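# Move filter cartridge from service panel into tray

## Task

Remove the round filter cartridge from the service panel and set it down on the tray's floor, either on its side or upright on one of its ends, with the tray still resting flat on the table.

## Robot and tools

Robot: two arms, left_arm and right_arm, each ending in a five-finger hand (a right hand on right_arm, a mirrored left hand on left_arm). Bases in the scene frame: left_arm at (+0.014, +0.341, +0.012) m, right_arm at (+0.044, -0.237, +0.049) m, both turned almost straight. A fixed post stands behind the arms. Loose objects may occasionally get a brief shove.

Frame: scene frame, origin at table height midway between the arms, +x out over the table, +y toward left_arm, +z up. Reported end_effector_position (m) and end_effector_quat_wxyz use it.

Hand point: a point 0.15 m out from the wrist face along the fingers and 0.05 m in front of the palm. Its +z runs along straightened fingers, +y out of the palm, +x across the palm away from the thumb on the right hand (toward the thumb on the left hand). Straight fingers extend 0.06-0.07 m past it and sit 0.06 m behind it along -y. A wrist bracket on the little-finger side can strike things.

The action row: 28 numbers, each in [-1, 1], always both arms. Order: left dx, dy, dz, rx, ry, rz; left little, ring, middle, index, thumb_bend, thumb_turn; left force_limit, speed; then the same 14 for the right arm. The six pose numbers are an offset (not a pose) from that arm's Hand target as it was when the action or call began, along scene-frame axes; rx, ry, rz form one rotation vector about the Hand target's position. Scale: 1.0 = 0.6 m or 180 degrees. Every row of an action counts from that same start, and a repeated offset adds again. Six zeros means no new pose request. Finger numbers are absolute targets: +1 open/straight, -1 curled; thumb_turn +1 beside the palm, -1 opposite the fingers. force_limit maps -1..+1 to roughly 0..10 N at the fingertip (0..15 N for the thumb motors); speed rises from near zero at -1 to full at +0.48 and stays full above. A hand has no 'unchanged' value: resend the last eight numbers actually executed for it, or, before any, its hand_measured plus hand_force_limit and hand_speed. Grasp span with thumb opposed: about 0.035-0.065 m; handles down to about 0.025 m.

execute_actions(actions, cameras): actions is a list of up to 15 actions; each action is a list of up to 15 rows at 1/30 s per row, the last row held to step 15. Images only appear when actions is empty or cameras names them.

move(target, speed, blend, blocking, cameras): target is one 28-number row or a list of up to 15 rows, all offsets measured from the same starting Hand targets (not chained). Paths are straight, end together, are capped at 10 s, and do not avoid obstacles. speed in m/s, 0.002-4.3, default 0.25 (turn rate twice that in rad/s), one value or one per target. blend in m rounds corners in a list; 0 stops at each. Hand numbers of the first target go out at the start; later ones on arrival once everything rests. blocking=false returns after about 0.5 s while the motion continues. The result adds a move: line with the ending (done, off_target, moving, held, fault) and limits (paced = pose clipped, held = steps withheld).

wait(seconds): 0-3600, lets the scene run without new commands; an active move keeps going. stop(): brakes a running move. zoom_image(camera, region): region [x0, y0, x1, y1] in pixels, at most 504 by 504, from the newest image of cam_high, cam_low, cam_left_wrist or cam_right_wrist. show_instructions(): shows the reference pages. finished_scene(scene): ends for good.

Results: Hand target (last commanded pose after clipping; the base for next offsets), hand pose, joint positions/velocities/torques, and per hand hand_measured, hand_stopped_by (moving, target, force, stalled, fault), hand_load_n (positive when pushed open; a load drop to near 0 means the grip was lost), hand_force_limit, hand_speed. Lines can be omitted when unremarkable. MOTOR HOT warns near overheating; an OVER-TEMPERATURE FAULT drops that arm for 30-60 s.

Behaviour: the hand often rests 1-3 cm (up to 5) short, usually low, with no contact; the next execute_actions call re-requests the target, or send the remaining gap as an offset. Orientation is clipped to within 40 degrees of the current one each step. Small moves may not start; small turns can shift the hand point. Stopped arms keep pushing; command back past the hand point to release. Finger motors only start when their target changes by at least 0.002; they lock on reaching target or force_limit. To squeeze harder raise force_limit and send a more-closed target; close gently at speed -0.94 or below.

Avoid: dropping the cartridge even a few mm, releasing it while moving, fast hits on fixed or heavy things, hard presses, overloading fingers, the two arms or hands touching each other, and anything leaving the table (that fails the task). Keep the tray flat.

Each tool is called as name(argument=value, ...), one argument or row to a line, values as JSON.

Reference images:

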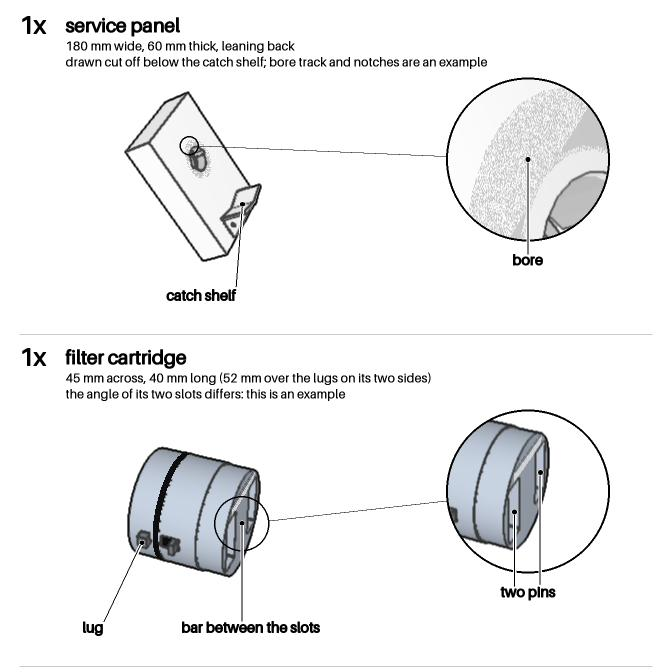

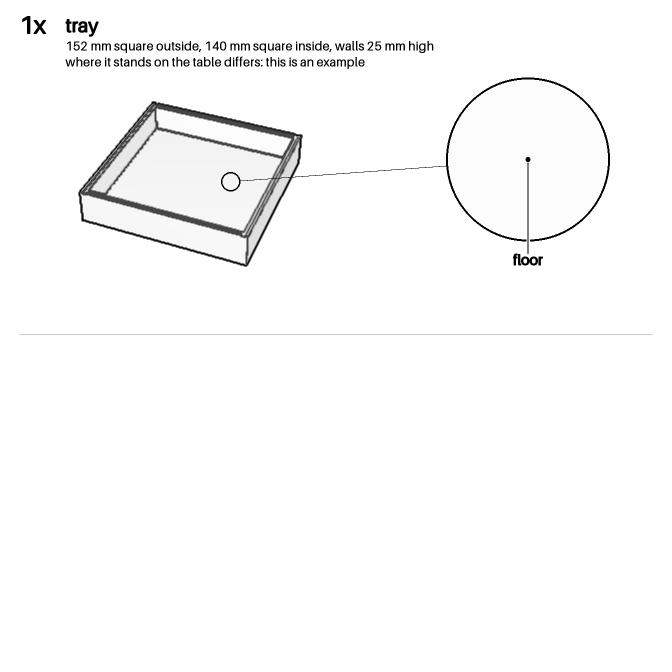

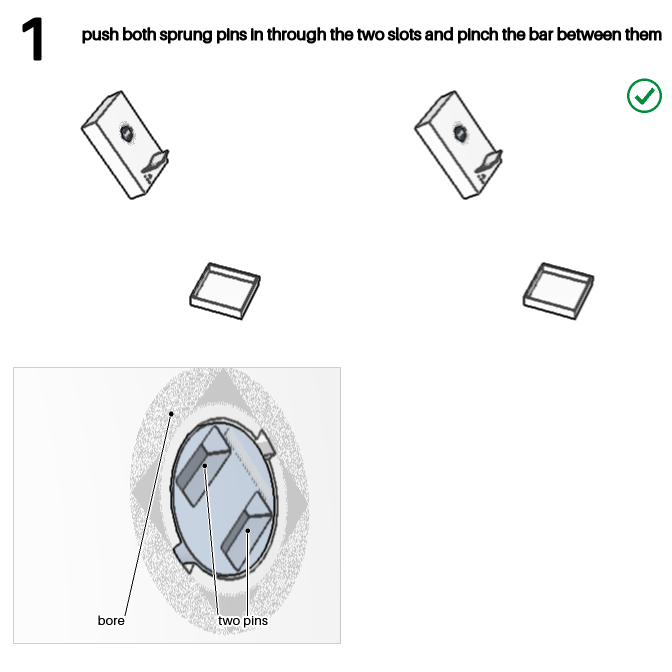

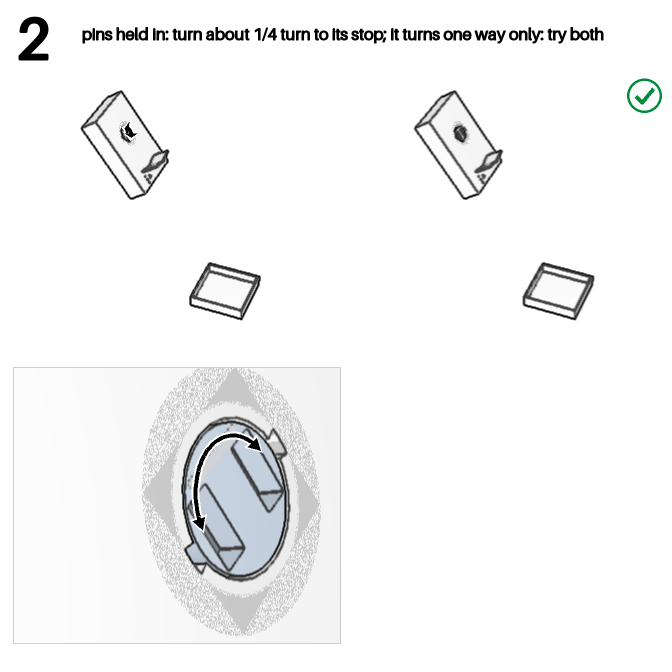

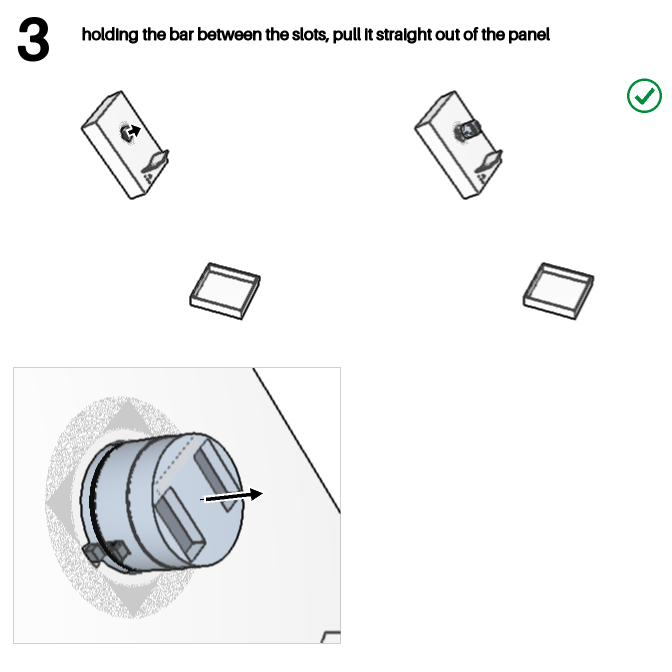

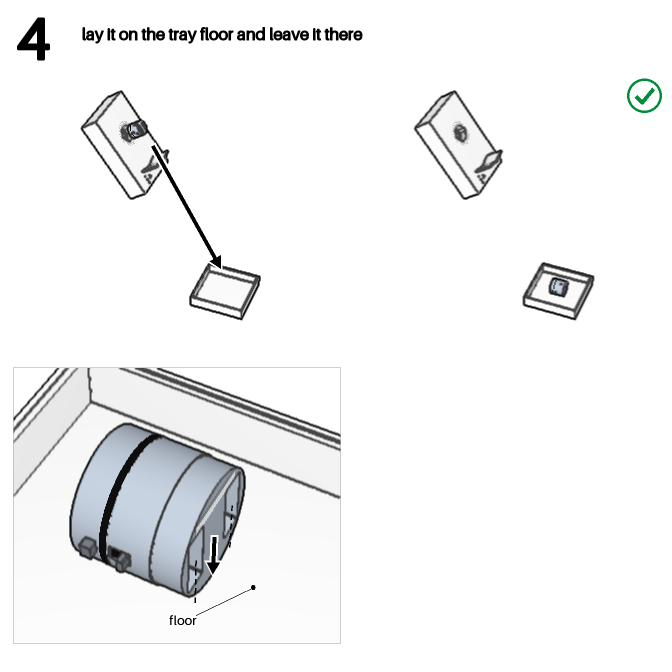

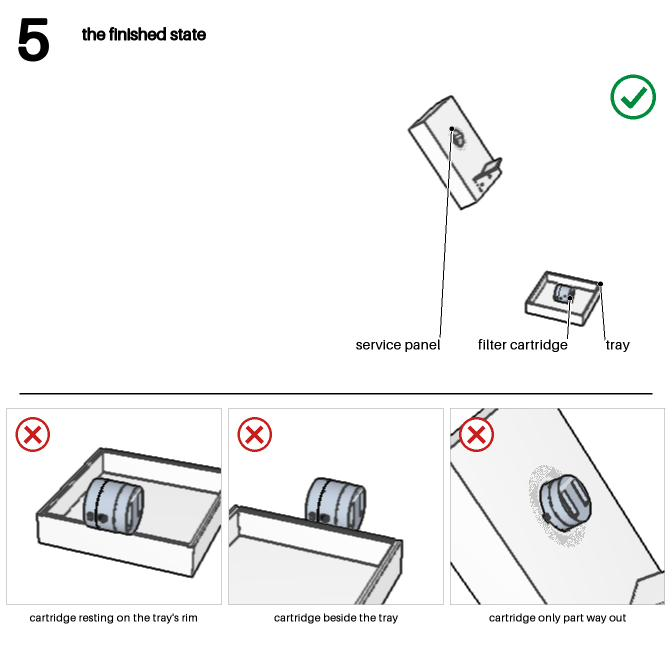

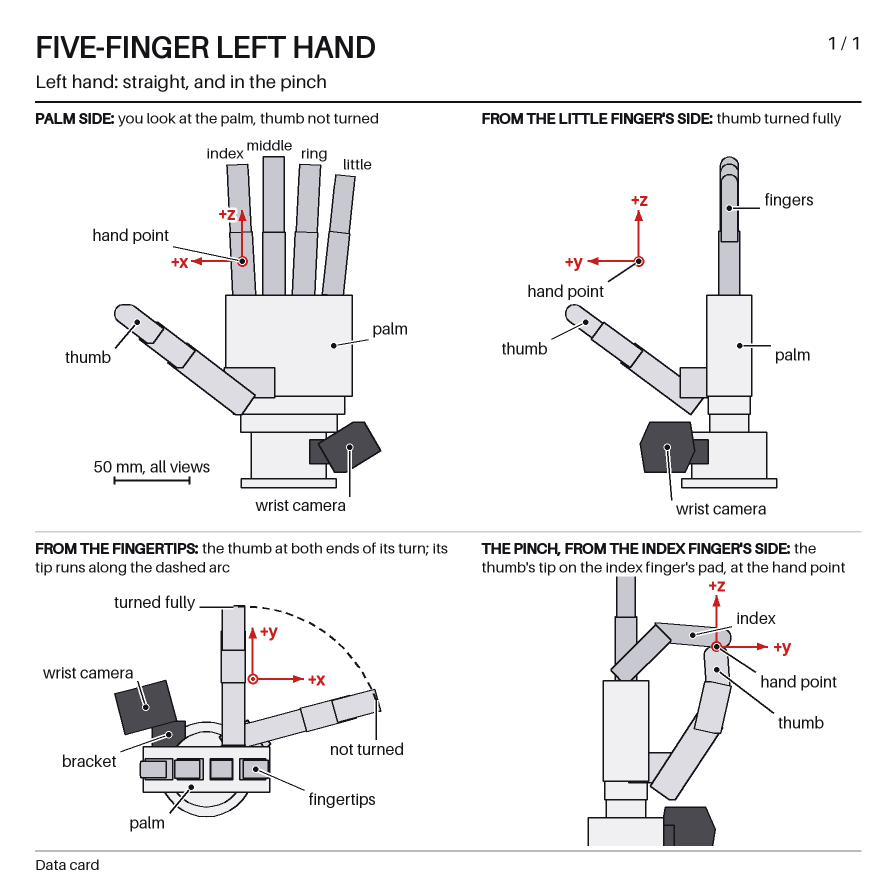

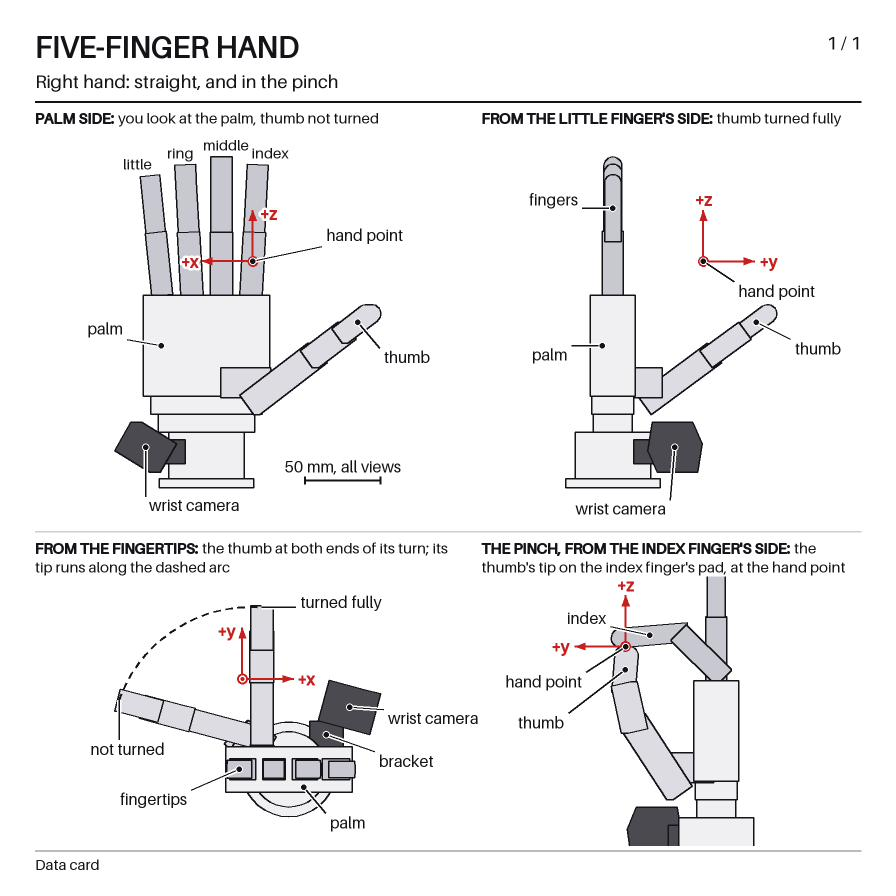

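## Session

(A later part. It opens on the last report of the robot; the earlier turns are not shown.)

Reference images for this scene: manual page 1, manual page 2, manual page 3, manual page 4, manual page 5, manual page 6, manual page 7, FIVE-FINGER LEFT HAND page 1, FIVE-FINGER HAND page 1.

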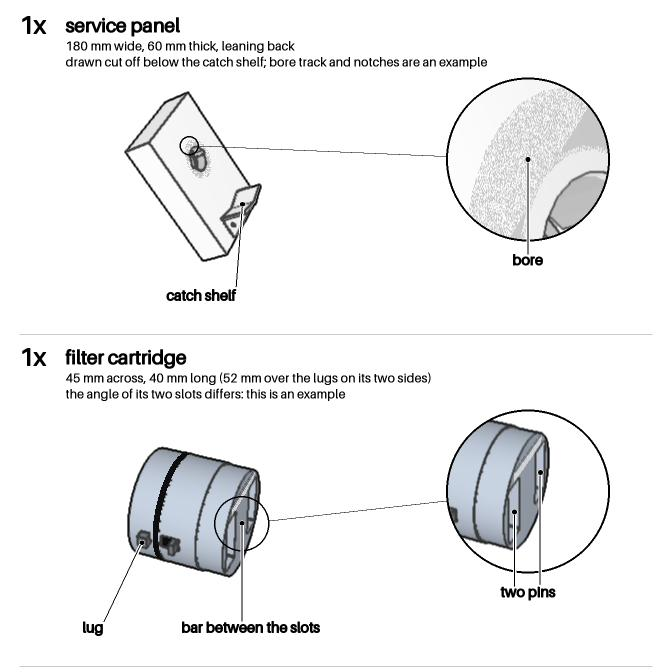

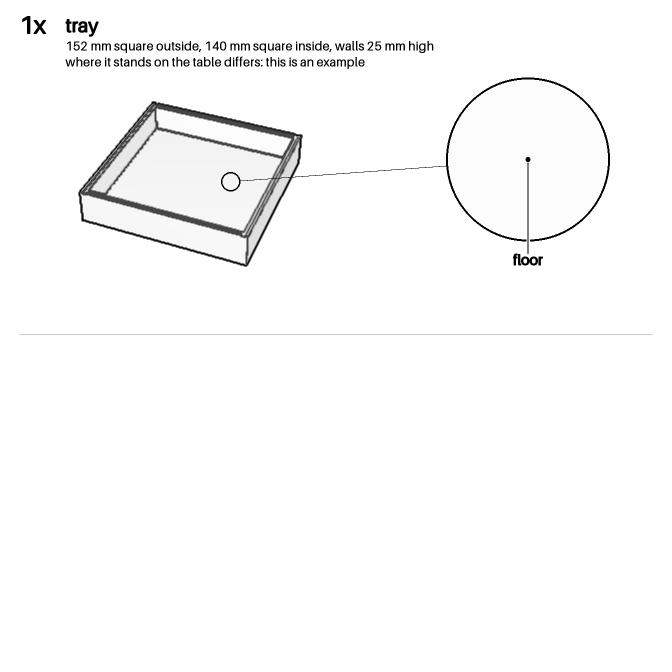

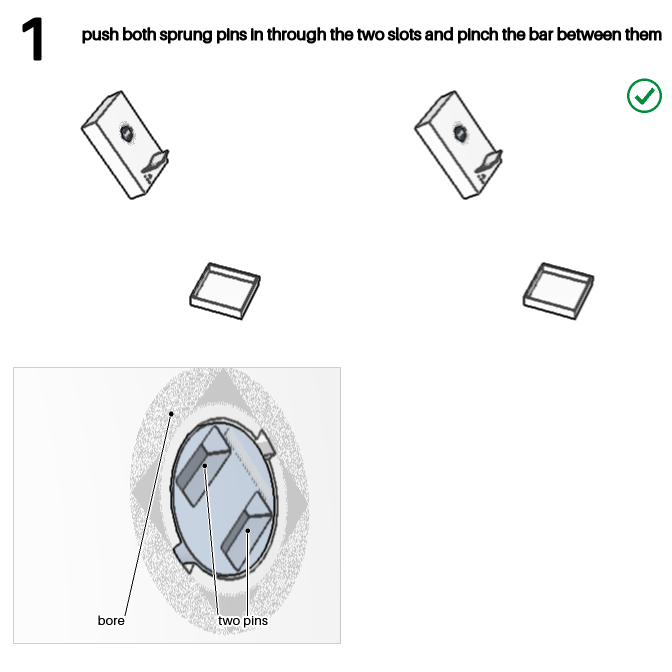

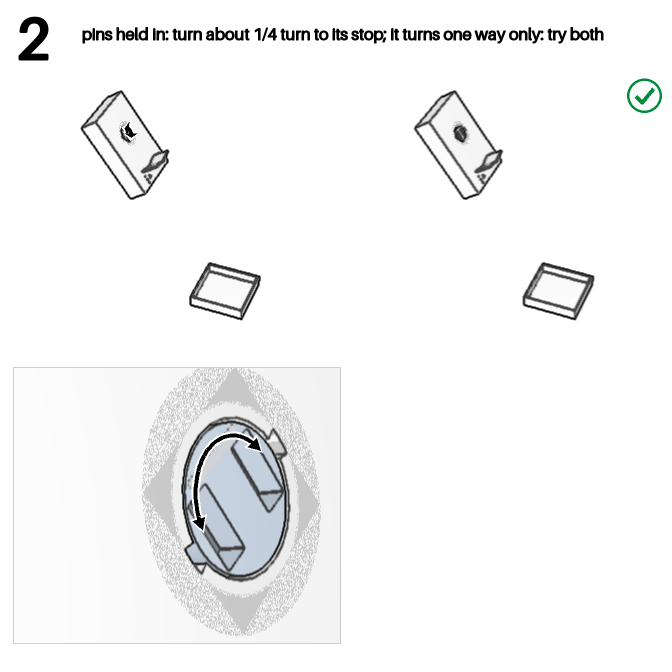

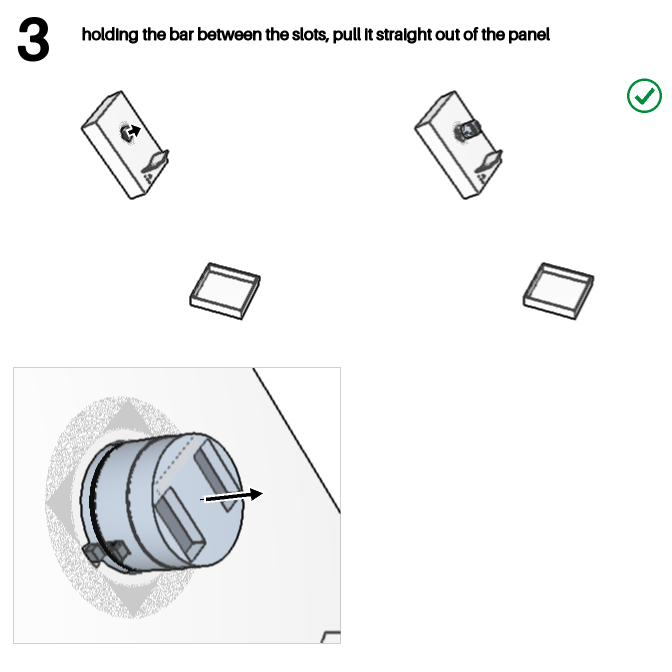

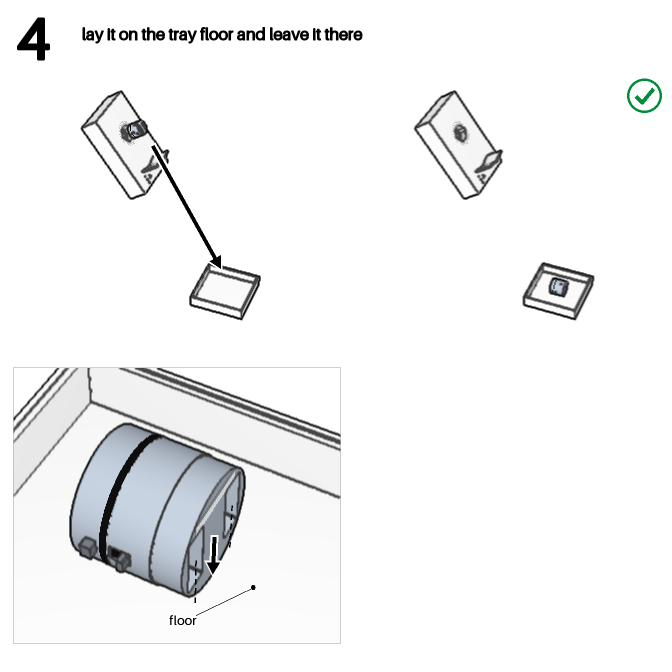

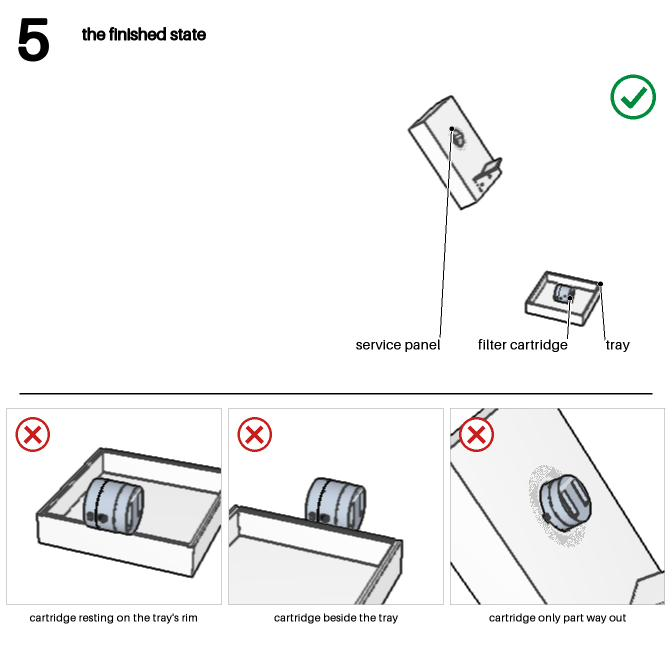

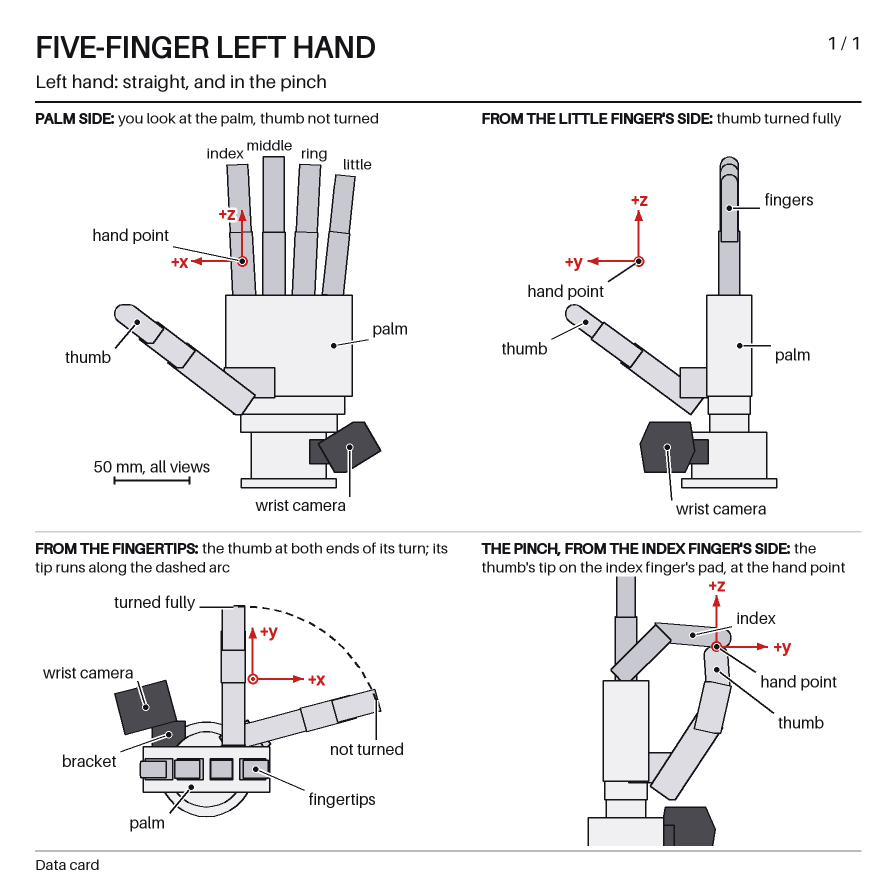

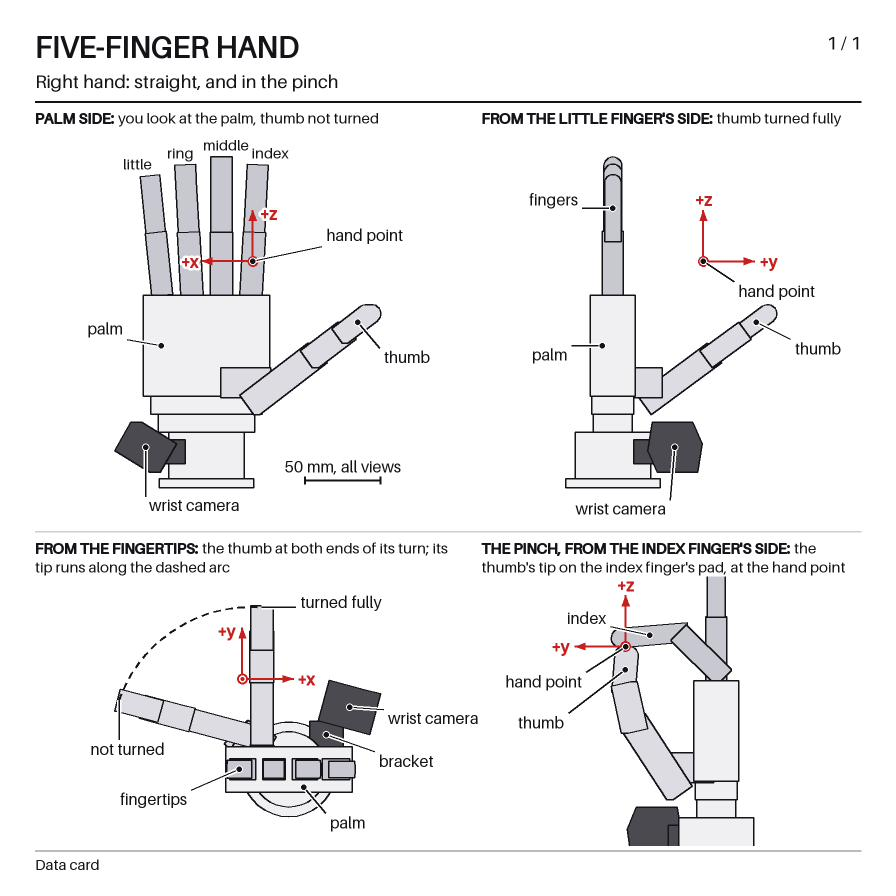

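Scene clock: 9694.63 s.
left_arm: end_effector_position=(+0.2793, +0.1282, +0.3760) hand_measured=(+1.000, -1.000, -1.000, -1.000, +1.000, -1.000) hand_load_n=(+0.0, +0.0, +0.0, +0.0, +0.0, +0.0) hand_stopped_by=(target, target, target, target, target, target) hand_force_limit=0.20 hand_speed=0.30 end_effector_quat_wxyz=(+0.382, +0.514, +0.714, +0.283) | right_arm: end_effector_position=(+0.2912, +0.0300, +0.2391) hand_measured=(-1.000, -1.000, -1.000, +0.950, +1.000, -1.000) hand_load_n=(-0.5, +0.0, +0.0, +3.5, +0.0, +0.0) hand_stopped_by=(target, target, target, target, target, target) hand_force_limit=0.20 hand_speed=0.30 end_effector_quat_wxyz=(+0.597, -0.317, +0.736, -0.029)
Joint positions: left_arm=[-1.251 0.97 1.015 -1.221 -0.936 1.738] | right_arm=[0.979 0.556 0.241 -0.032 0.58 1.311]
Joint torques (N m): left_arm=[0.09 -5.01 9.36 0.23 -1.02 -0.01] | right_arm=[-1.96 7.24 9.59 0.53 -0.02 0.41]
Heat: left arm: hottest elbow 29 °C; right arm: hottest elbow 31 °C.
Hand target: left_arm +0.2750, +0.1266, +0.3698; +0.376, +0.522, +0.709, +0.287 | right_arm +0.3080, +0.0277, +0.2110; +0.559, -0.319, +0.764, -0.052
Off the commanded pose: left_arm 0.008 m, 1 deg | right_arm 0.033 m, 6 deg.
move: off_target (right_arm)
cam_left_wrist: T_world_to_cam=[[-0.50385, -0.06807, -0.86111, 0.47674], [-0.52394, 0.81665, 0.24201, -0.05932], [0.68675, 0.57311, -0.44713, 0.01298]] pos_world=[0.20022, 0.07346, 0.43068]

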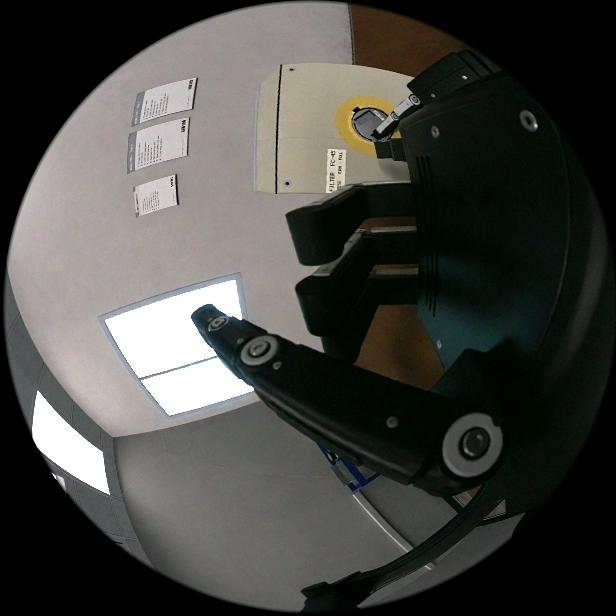

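move(
  target=[
    [0,0,0,0,0,0,1,-1,-1,-1,1,-1,0.2,0.3,0.0149,-0.0198,-0.034,-0.0605,0.0298,-0.0185,-1,-1,-1,1,1,-1,0.2,0.3],
    [0,0,0,0,0,0,1,-1,-1,-1,1,-1,0.2,0.3,0.0137,-0.0398,-0.06,-0.0175,-0.0522,0.0429,-1,-1,-1,1,1,-1,0.2,0.3],
    [0,0,0,0,0,0,1,-1,-1,-1,1,-1,0.2,0.3,0.0149,-0.0198,-0.034,-0.0605,0.0298,-0.0185,-1,-1,-1,1,1,-1,0.2,0.3],
    [0,0,0,0,0,0,1,-1,-1,-1,1,-1,0.2,0.3,0.0137,-0.0398,-0.06,-0.0175,-0.0522,0.0429,-1,-1,-1,1,1,-1,0.2,0.3],
    [0,0,0,0,0,0,1,-1,-1,-1,1,-1,0.2,0.3,0.0143,-0.0298,-0.047,-0.039,-0.0112,0.0122,-1,-1,-1,1,1,-1,0.2,0.3],
  ],
  speed=0.25,
  blend=[0.003,0.003,0.003,0.003,0],
  cameras=["cam_left_wrist"],
)

zoom_image(
  camera="cam_left_wrist",
  region=[330, 100, 390, 160],
)

Scene clock: 9718.97 s.
left_arm: end_effector_position=(+0.2793, +0.1282, +0.3760) hand_measured=(+1.000, -1.000, -1.000, -1.000, +1.000, -1.000) hand_load_n=(+0.0, +0.0, +0.0, +0.0, +0.0, +0.0) hand_stopped_by=(target, target, target, target, target, target) hand_force_limit=0.20 hand_speed=0.30 end_effector_quat_wxyz=(+0.382, +0.514, +0.714, +0.283) | right_arm: end_effector_position=(+0.2937, +0.0202, +0.2315) hand_measured=(-1.000, -1.000, -1.000, +0.948, +1.000, -1.000) hand_load_n=(+0.0, +0.0, +0.0, -2.0, +0.0, +0.0) hand_stopped_by=(target, target, target, target, target, target) hand_force_limit=0.20 hand_speed=0.30 end_effector_quat_wxyz=(+0.612, -0.352, +0.707, -0.045)
Joint positions: left_arm=[-1.251 0.97 1.015 -1.221 -0.936 1.738] | right_arm=[0.896 0.525 0.195 0.049 0.478 1.168]
Joint torques (N m): left_arm=[0.09 -5.07 9.36 0.29 -1.01 -0.01] | right_arm=[-2.61 8.41 8.77 -0.61 1.06 0.09]
Heat: left arm: hottest elbow 28 °C; right arm: hottest elbow 31 °C.
Hand target: left_arm +0.2750, +0.1266, +0.3698; +0.376, +0.522, +0.709, +0.287 | right_arm +0.3166, +0.0098, +0.1827; +0.553, -0.366, +0.743, -0.094
Off the commanded pose: left_arm 0.008 m, 1 deg | right_arm 0.055 m, 10 deg.
move: off_target (right_arm)
cam_left_wrist: T_world_to_cam=[[-0.50385, -0.06807, -0.86111, 0.47674], [-0.52394, 0.81665, 0.24201, -0.05932], [0.68675, 0.57311, -0.44713, 0.01298]] pos_world=[0.20022, 0.07346, 0.43068]

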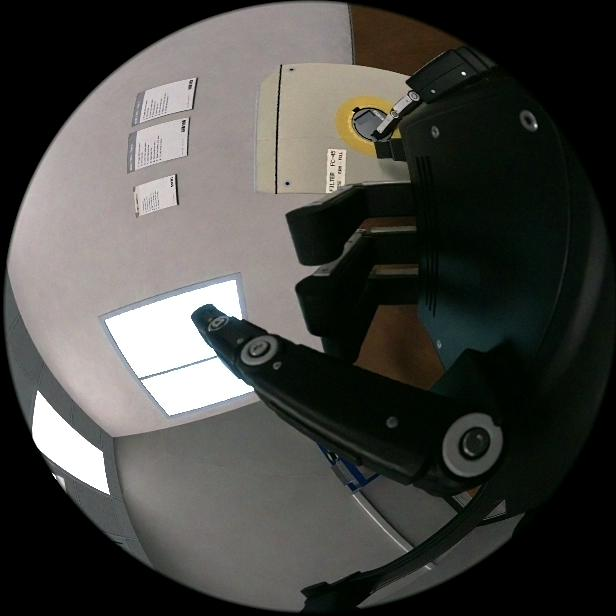

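Scaled by 8.400 from the camera's image (finer frame: 880x880).

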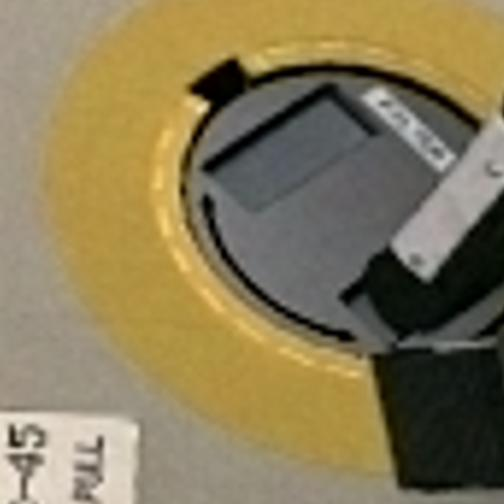

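move(
  target=[0,0,0,0,0,0,1,-1,-1,-1,1,-1,0.2,0.3,-0.0252,0.054,0.0711,0.0157,-0.0112,-0.026,-1,-1,-1,1,1,-1,0.2,0.3],
  speed=0.12,
  cameras=[],
)

Scene clock: 9728.50 s.
left_arm: end_effector_position=(+0.2793, +0.1282, +0.3760) hand_measured=(+1.000, -1.000, -1.000, -1.000, +1.000, -1.000) hand_load_n=(+0.0, +0.0, +0.0, +0.0, +0.0, +0.0) hand_stopped_by=(target, target, target, target, target, target) hand_force_limit=0.20 hand_speed=0.30 end_effector_quat_wxyz=(+0.382, +0.514, +0.714, +0.283) | right_arm: end_effector_position=(+0.2944, +0.0350, +0.2377) hand_measured=(-1.000, -1.000, -1.000, +0.950, +1.000, -1.000) hand_load_n=(+0.0, +0.0, +0.0, +0.0, +0.0, -0.5) hand_stopped_by=(target, target, target, target, target, target) hand_force_limit=0.20 hand_speed=0.30 end_effector_quat_wxyz=(+0.592, -0.307, +0.739, -0.095)
Joint positions: left_arm=[-1.251 0.97 1.015 -1.221 -0.936 1.738] | right_arm=[1.1 0.643 0.288 -0.065 0.808 1.331]
Joint torques (N m): left_arm=[0.03 -5.13 9.36 0.27 -1.03 -0.01] | right_arm=[-0.09 5.13 10.15 1.1 -0.49 0.21]
Heat: left arm: hottest elbow 28 °C; right arm: hottest elbow 32 °C.
Hand target: left_arm +0.2750, +0.1266, +0.3698; +0.376, +0.522, +0.709, +0.287 | right_arm +0.3015, +0.0421, +0.2252; +0.570, -0.320, +0.750, -0.104
Off the commanded pose: left_arm 0.008 m, 1 deg | right_arm 0.016 m, 3 deg.
move: off_target (right_arm)

move(
  target=[0,0,0,0,0,0,1,-1,-1,-1,1,-1,0.2,0.3,-0.0226,0.0316,0.0549,0,0,0,-1,-1,-1,1,1,-1,0.2,0.3],
  speed=0.06,
  cameras=["cam_left_wrist"],
)

zoom_image(
  camera="cam_left_wrist",
  region=[330, 100, 390, 160],
)

Scene clock: 9734.07 s.
left_arm: end_effector_position=(+0.2793, +0.1282, +0.3760) hand_measured=(+1.000, -1.000, -1.000, -1.000, +1.000, -1.000) hand_load_n=(+0.0, +0.0, +0.0, +0.0, +0.0, +0.0) hand_stopped_by=(target, target, target, target, target, target) hand_force_limit=0.20 hand_speed=0.30 end_effector_quat_wxyz=(+0.382, +0.514, +0.714, +0.283) | right_arm: end_effector_position=(+0.2912, +0.0422, +0.2404) hand_measured=(-1.000, -1.000, -1.000, +0.950, +1.000, -1.000) hand_load_n=(+0.0, +0.0, +0.0, +0.5, +0.0, +0.0) hand_stopped_by=(target, target, target, target, target, target) hand_force_limit=0.20 hand_speed=0.30 end_effector_quat_wxyz=(+0.565, -0.315, +0.752, -0.124)
Joint positions: left_arm=[-1.251 0.97 1.015 -1.221 -0.936 1.738] | right_arm=[1.161 0.693 0.37 -0.232 0.892 1.407]
Joint torques (N m): left_arm=[0.03 -5.13 9.35 0.31 -1.02 -0.02] | right_arm=[3.02 0.73 11.56 1.59 -0.36 0.14]
Heat: left arm: hottest elbow 28 °C; right arm: hottest elbow 32 °C.
Hand target: left_arm +0.2750, +0.1266, +0.3698; +0.376, +0.522, +0.709, +0.287 | right_arm +0.2879, +0.0612, +0.2583; +0.570, -0.320, +0.749, -0.104
Off the commanded pose: left_arm 0.008 m, 1 deg | right_arm 0.026 m, 2 deg.
move: off_target (right_arm)
cam_left_wrist: T_world_to_cam=[[-0.50385, -0.06807, -0.86111, 0.47674], [-0.52394, 0.81665, 0.24201, -0.05932], [0.68675, 0.57311, -0.44713, 0.01298]] pos_world=[0.20022, 0.07346, 0.43068]

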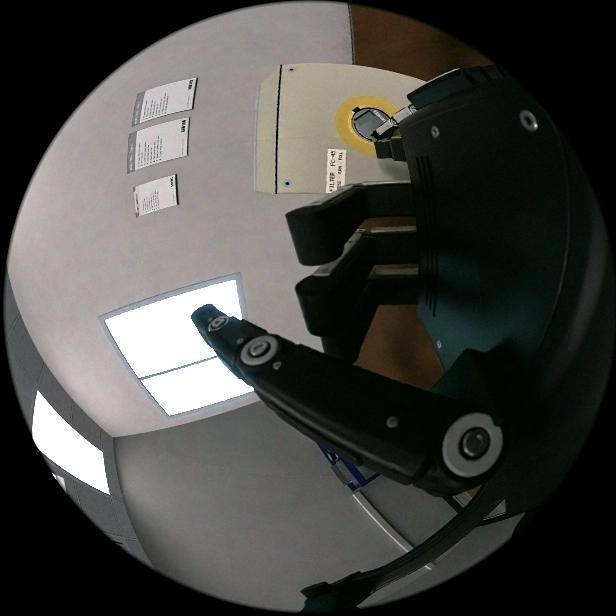

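Scaled by 8.400 from the camera's image (finer frame: 880x880).

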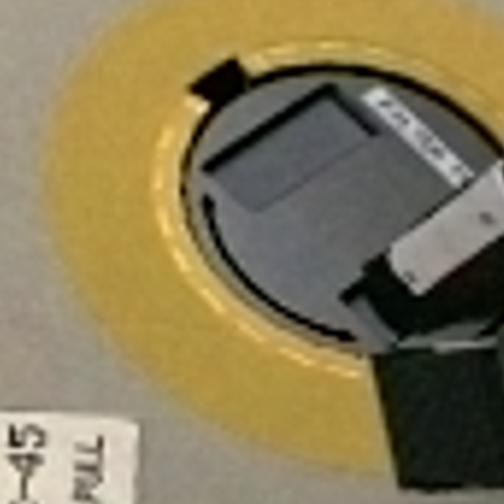

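move(
  target=[0,0,0,0,0,0,1,-1,-1,-1,1,-1,0.2,0.3,-0.0226,0.0316,0.0549,0,0,0,-1,-1,-1,1,1,-1,0.2,0.3],
  speed=0.06,
  cameras=["cam_left_wrist"],
)

zoom_image(
  camera="cam_left_wrist",
  region=[330, 100, 390, 160],
)

Scene clock: 9737.93 s.
left_arm: end_effector_position=(+0.2793, +0.1282, +0.3760) hand_measured=(+1.000, -1.000, -1.000, -1.000, +1.000, -1.000) hand_load_n=(+0.0, +0.0, +0.0, +0.0, +0.0, +0.0) hand_stopped_by=(target, target, target, target, target, target) hand_force_limit=0.20 hand_speed=0.30 end_effector_quat_wxyz=(+0.382, +0.514, +0.714, +0.283) | right_arm: end_effector_position=(+0.2915, +0.0416, +0.2414) hand_measured=(-1.000, -1.000, -1.000, +0.950, +1.000, -1.000) hand_load_n=(+0.0, +0.0, +0.0, +0.0, +0.0, +0.0) hand_stopped_by=(target, target, target, target, target, target) hand_force_limit=0.20 hand_speed=0.30 end_effector_quat_wxyz=(+0.562, -0.314, +0.753, -0.133)
Joint positions: left_arm=[-1.251 0.97 1.015 -1.221 -0.936 1.738] | right_arm=[1.17 0.7 0.382 -0.257 0.912 1.417]
Joint torques (N m): left_arm=[0.15 -5.01 9.35 0.28 -1.03 -0.01] | right_arm=[1.38 -0.79 8.36 2.25 0.05 0.07]
Heat: left arm: hottest elbow 28 °C; right arm: hottest elbow 32 °C.
Hand target: left_arm +0.2750, +0.1266, +0.3698; +0.376, +0.522, +0.709, +0.287 | right_arm +0.2909, +0.0425, +0.2418; +0.563, -0.315, +0.753, -0.129 (not the last commanded pose)
Off the commanded pose: left_arm 0.008 m, 1 deg | right_arm 0.065 m, 3 deg.
move: held (right_arm; a check stopped the path); limits=held
pose unreachable (right arm): on one or more control steps of this call, first in action 0 (counted from 0), this arm could not follow its commanded pose, so it was not sent that pose on those steps. It may still have moved: this result reports where it is.
cause: moving toward the commanded pose would bring a part of the arm too close to another arm (a part of this arm just beyond joint 4 (wrist pitch) and a part of the left arm just beyond its joint 4 (wrist pitch), at the place that arm is still heading or pushing toward).
cam_left_wrist: T_world_to_cam=[[-0.50385, -0.06807, -0.86111, 0.47674], [-0.52394, 0.81665, 0.24201, -0.05932], [0.68675, 0.57311, -0.44713, 0.01298]] pos_world=[0.20022, 0.07346, 0.43068]

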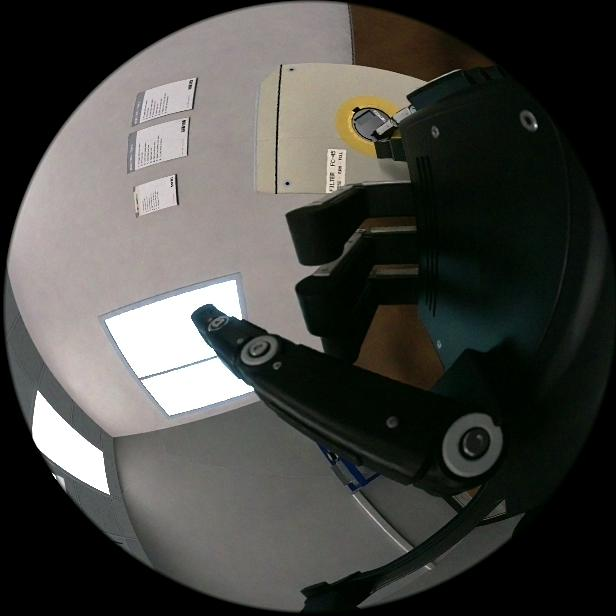

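Scaled by 8.400 from the camera's image (finer frame: 880x880).

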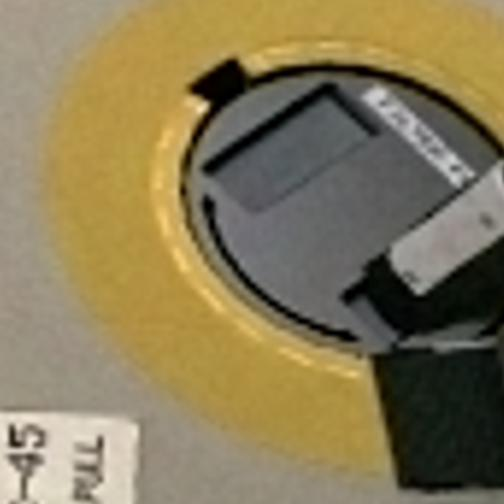

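move(
  target=[-0.0333,0.15,0,0,0,0,1,-1,-1,-1,1,-1,0.2,0.3,0,0,0,0,0,0,-1,-1,-1,1,1,-1,0.2,0.3],
  speed=0.2,
  cameras=["cam_left_wrist", "cam_low"],
)

zoom_image(
  camera="cam_left_wrist",
  region=[310, 40, 380, 110],
)

Scene clock: 9747.83 s.
left_arm: end_effector_position=(+0.2551, +0.2127, +0.3753) hand_measured=(+1.000, -1.000, -1.000, -1.000, +1.000, -1.000) hand_load_n=(+0.0, +0.0, +0.0, +0.0, +0.0, +0.0) hand_stopped_by=(target, target, target, target, target, target) hand_force_limit=0.20 hand_speed=0.30 end_effector_quat_wxyz=(+0.386, +0.517, +0.710, +0.280) | right_arm: end_effector_position=(+0.2916, +0.0415, +0.2414) hand_measured=(-1.000, -1.000, -1.000, +0.950, +1.000, -1.000) hand_load_n=(+0.0, +0.0, +0.0, +0.0, +0.0, +0.0) hand_stopped_by=(target, target, target, target, target, target) hand_force_limit=0.20 hand_speed=0.30 end_effector_quat_wxyz=(+0.562, -0.314, +0.753, -0.133)
Joint positions: left_arm=[-1.246 0.704 0.885 -1.33 -0.931 1.768] | right_arm=[1.169 0.7 0.382 -0.257 0.912 1.417]
Joint torques (N m): left_arm=[1.67 -2.14 9.28 0.31 -0.81 0.1] | right_arm=[1.26 -0.97 8.12 2.24 0.06 0.06]
Heat: left arm: hottest elbow 28 °C; right arm: hottest elbow 32 °C.
Hand target: left_arm +0.2550, +0.2166, +0.3700; +0.377, +0.522, +0.709, +0.287 | right_arm +0.2910, +0.0425, +0.2418; +0.563, -0.315, +0.753, -0.129
Off the commanded pose: left_arm 0.007 m, 1 deg | right_arm 0.001 m, 0 deg.
move: done
cam_left_wrist: T_world_to_cam=[[-0.50198, -0.06387, -0.86252, 0.46886], [-0.51344, 0.82453, 0.23776, -0.14351], [0.69599, 0.5622, -0.44669, -0.01934]] pos_world=[0.17514, 0.15914, 0.42988]
Images, in order (width x height): cam_low 896x504, cam_left_wrist 616x616.

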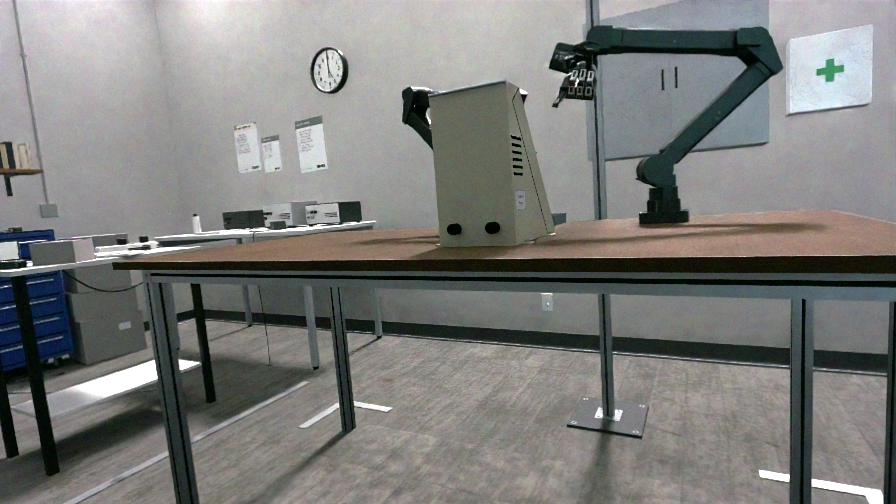

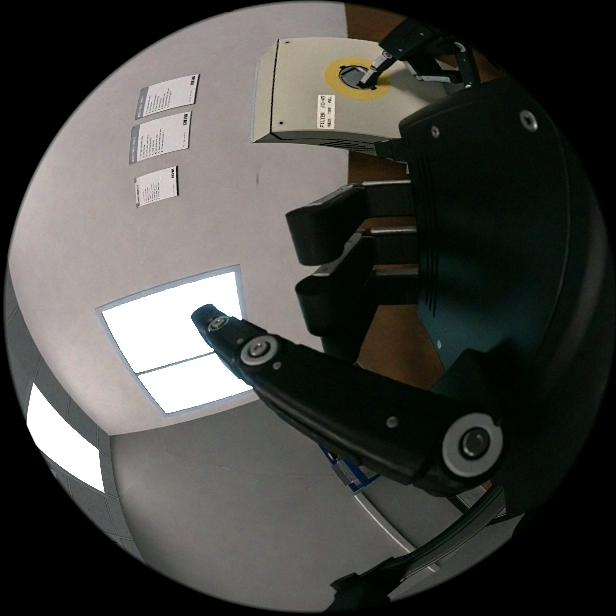

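Scaled by 7.200 from the camera's image (finer frame: 880x880).

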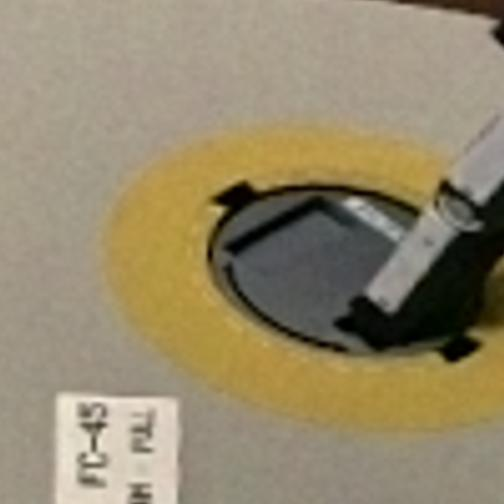

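move(
  target=[0,0,0,0,0,0,1,-1,-1,-1,1,-1,0.2,0.3,-0.0377,0.0527,0.0916,0,0,0,-1,-1,-1,1,1,-1,0.2,0.3],
  speed=0.08,
  cameras=["cam_left_wrist"],
)

zoom_image(
  camera="cam_left_wrist",
  region=[310, 40, 380, 110],
)

Scene clock: 9753.47 s.
left_arm: end_effector_position=(+0.2551, +0.2127, +0.3752) hand_measured=(+1.000, -1.000, -1.000, -1.000, +1.000, -1.000) hand_load_n=(+0.0, +0.0, +0.0, +0.0, +0.0, +0.0) hand_stopped_by=(target, target, target, target, target, target) hand_force_limit=0.20 hand_speed=0.30 end_effector_quat_wxyz=(+0.386, +0.518, +0.710, +0.280) | right_arm: end_effector_position=(+0.2750, +0.0451, +0.2545) hand_measured=(-1.000, -1.000, -1.000, +0.950, +1.000, -1.000) hand_load_n=(+0.0, +0.0, +0.0, +0.0, +0.0, +0.0) hand_stopped_by=(target, target, target, target, target, target) hand_force_limit=0.20 hand_speed=0.30 end_effector_quat_wxyz=(+0.542, -0.321, +0.759, -0.168)
Joint positions: left_arm=[-1.246 0.704 0.885 -1.33 -0.931 1.768] | right_arm=[1.28 0.732 0.486 -0.527 1.034 1.567]
Joint torques (N m): left_arm=[1.9 -2.14 9.26 0.29 -0.81 0.1] | right_arm=[4.13 -1.14 13.71 1.98 0.13 0.08]
Heat: left arm: hottest elbow 28 °C; right arm: hottest elbow 33 °C.
Hand target: left_arm +0.2550, +0.2166, +0.3699; +0.377, +0.522, +0.709, +0.287 | right_arm +0.2683, +0.0741, +0.2968; +0.563, -0.315, +0.753, -0.129
Off the commanded pose: left_arm 0.007 m, 1 deg | right_arm 0.052 m, 5 deg.
move: off_target (right_arm)
cam_left_wrist: T_world_to_cam=[[-0.50209, -0.06353, -0.86248, 0.46881], [-0.5134, 0.82445, 0.23814, -0.14367], [0.69594, 0.56236, -0.44656, -0.01941]] pos_world=[0.17514, 0.15914, 0.42988]

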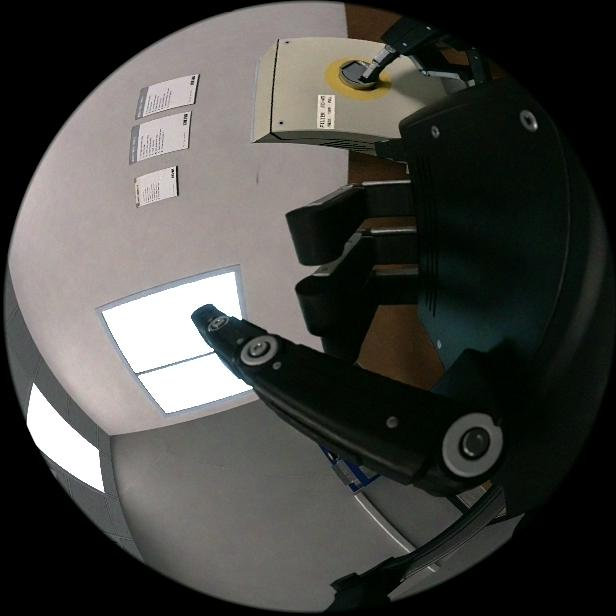

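Scaled by 7.200 from the camera's image (finer frame: 880x880).

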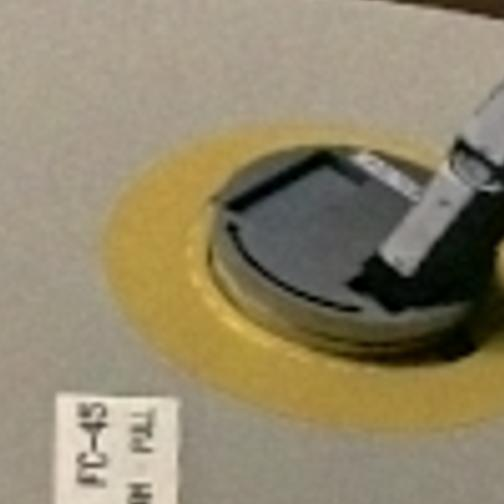

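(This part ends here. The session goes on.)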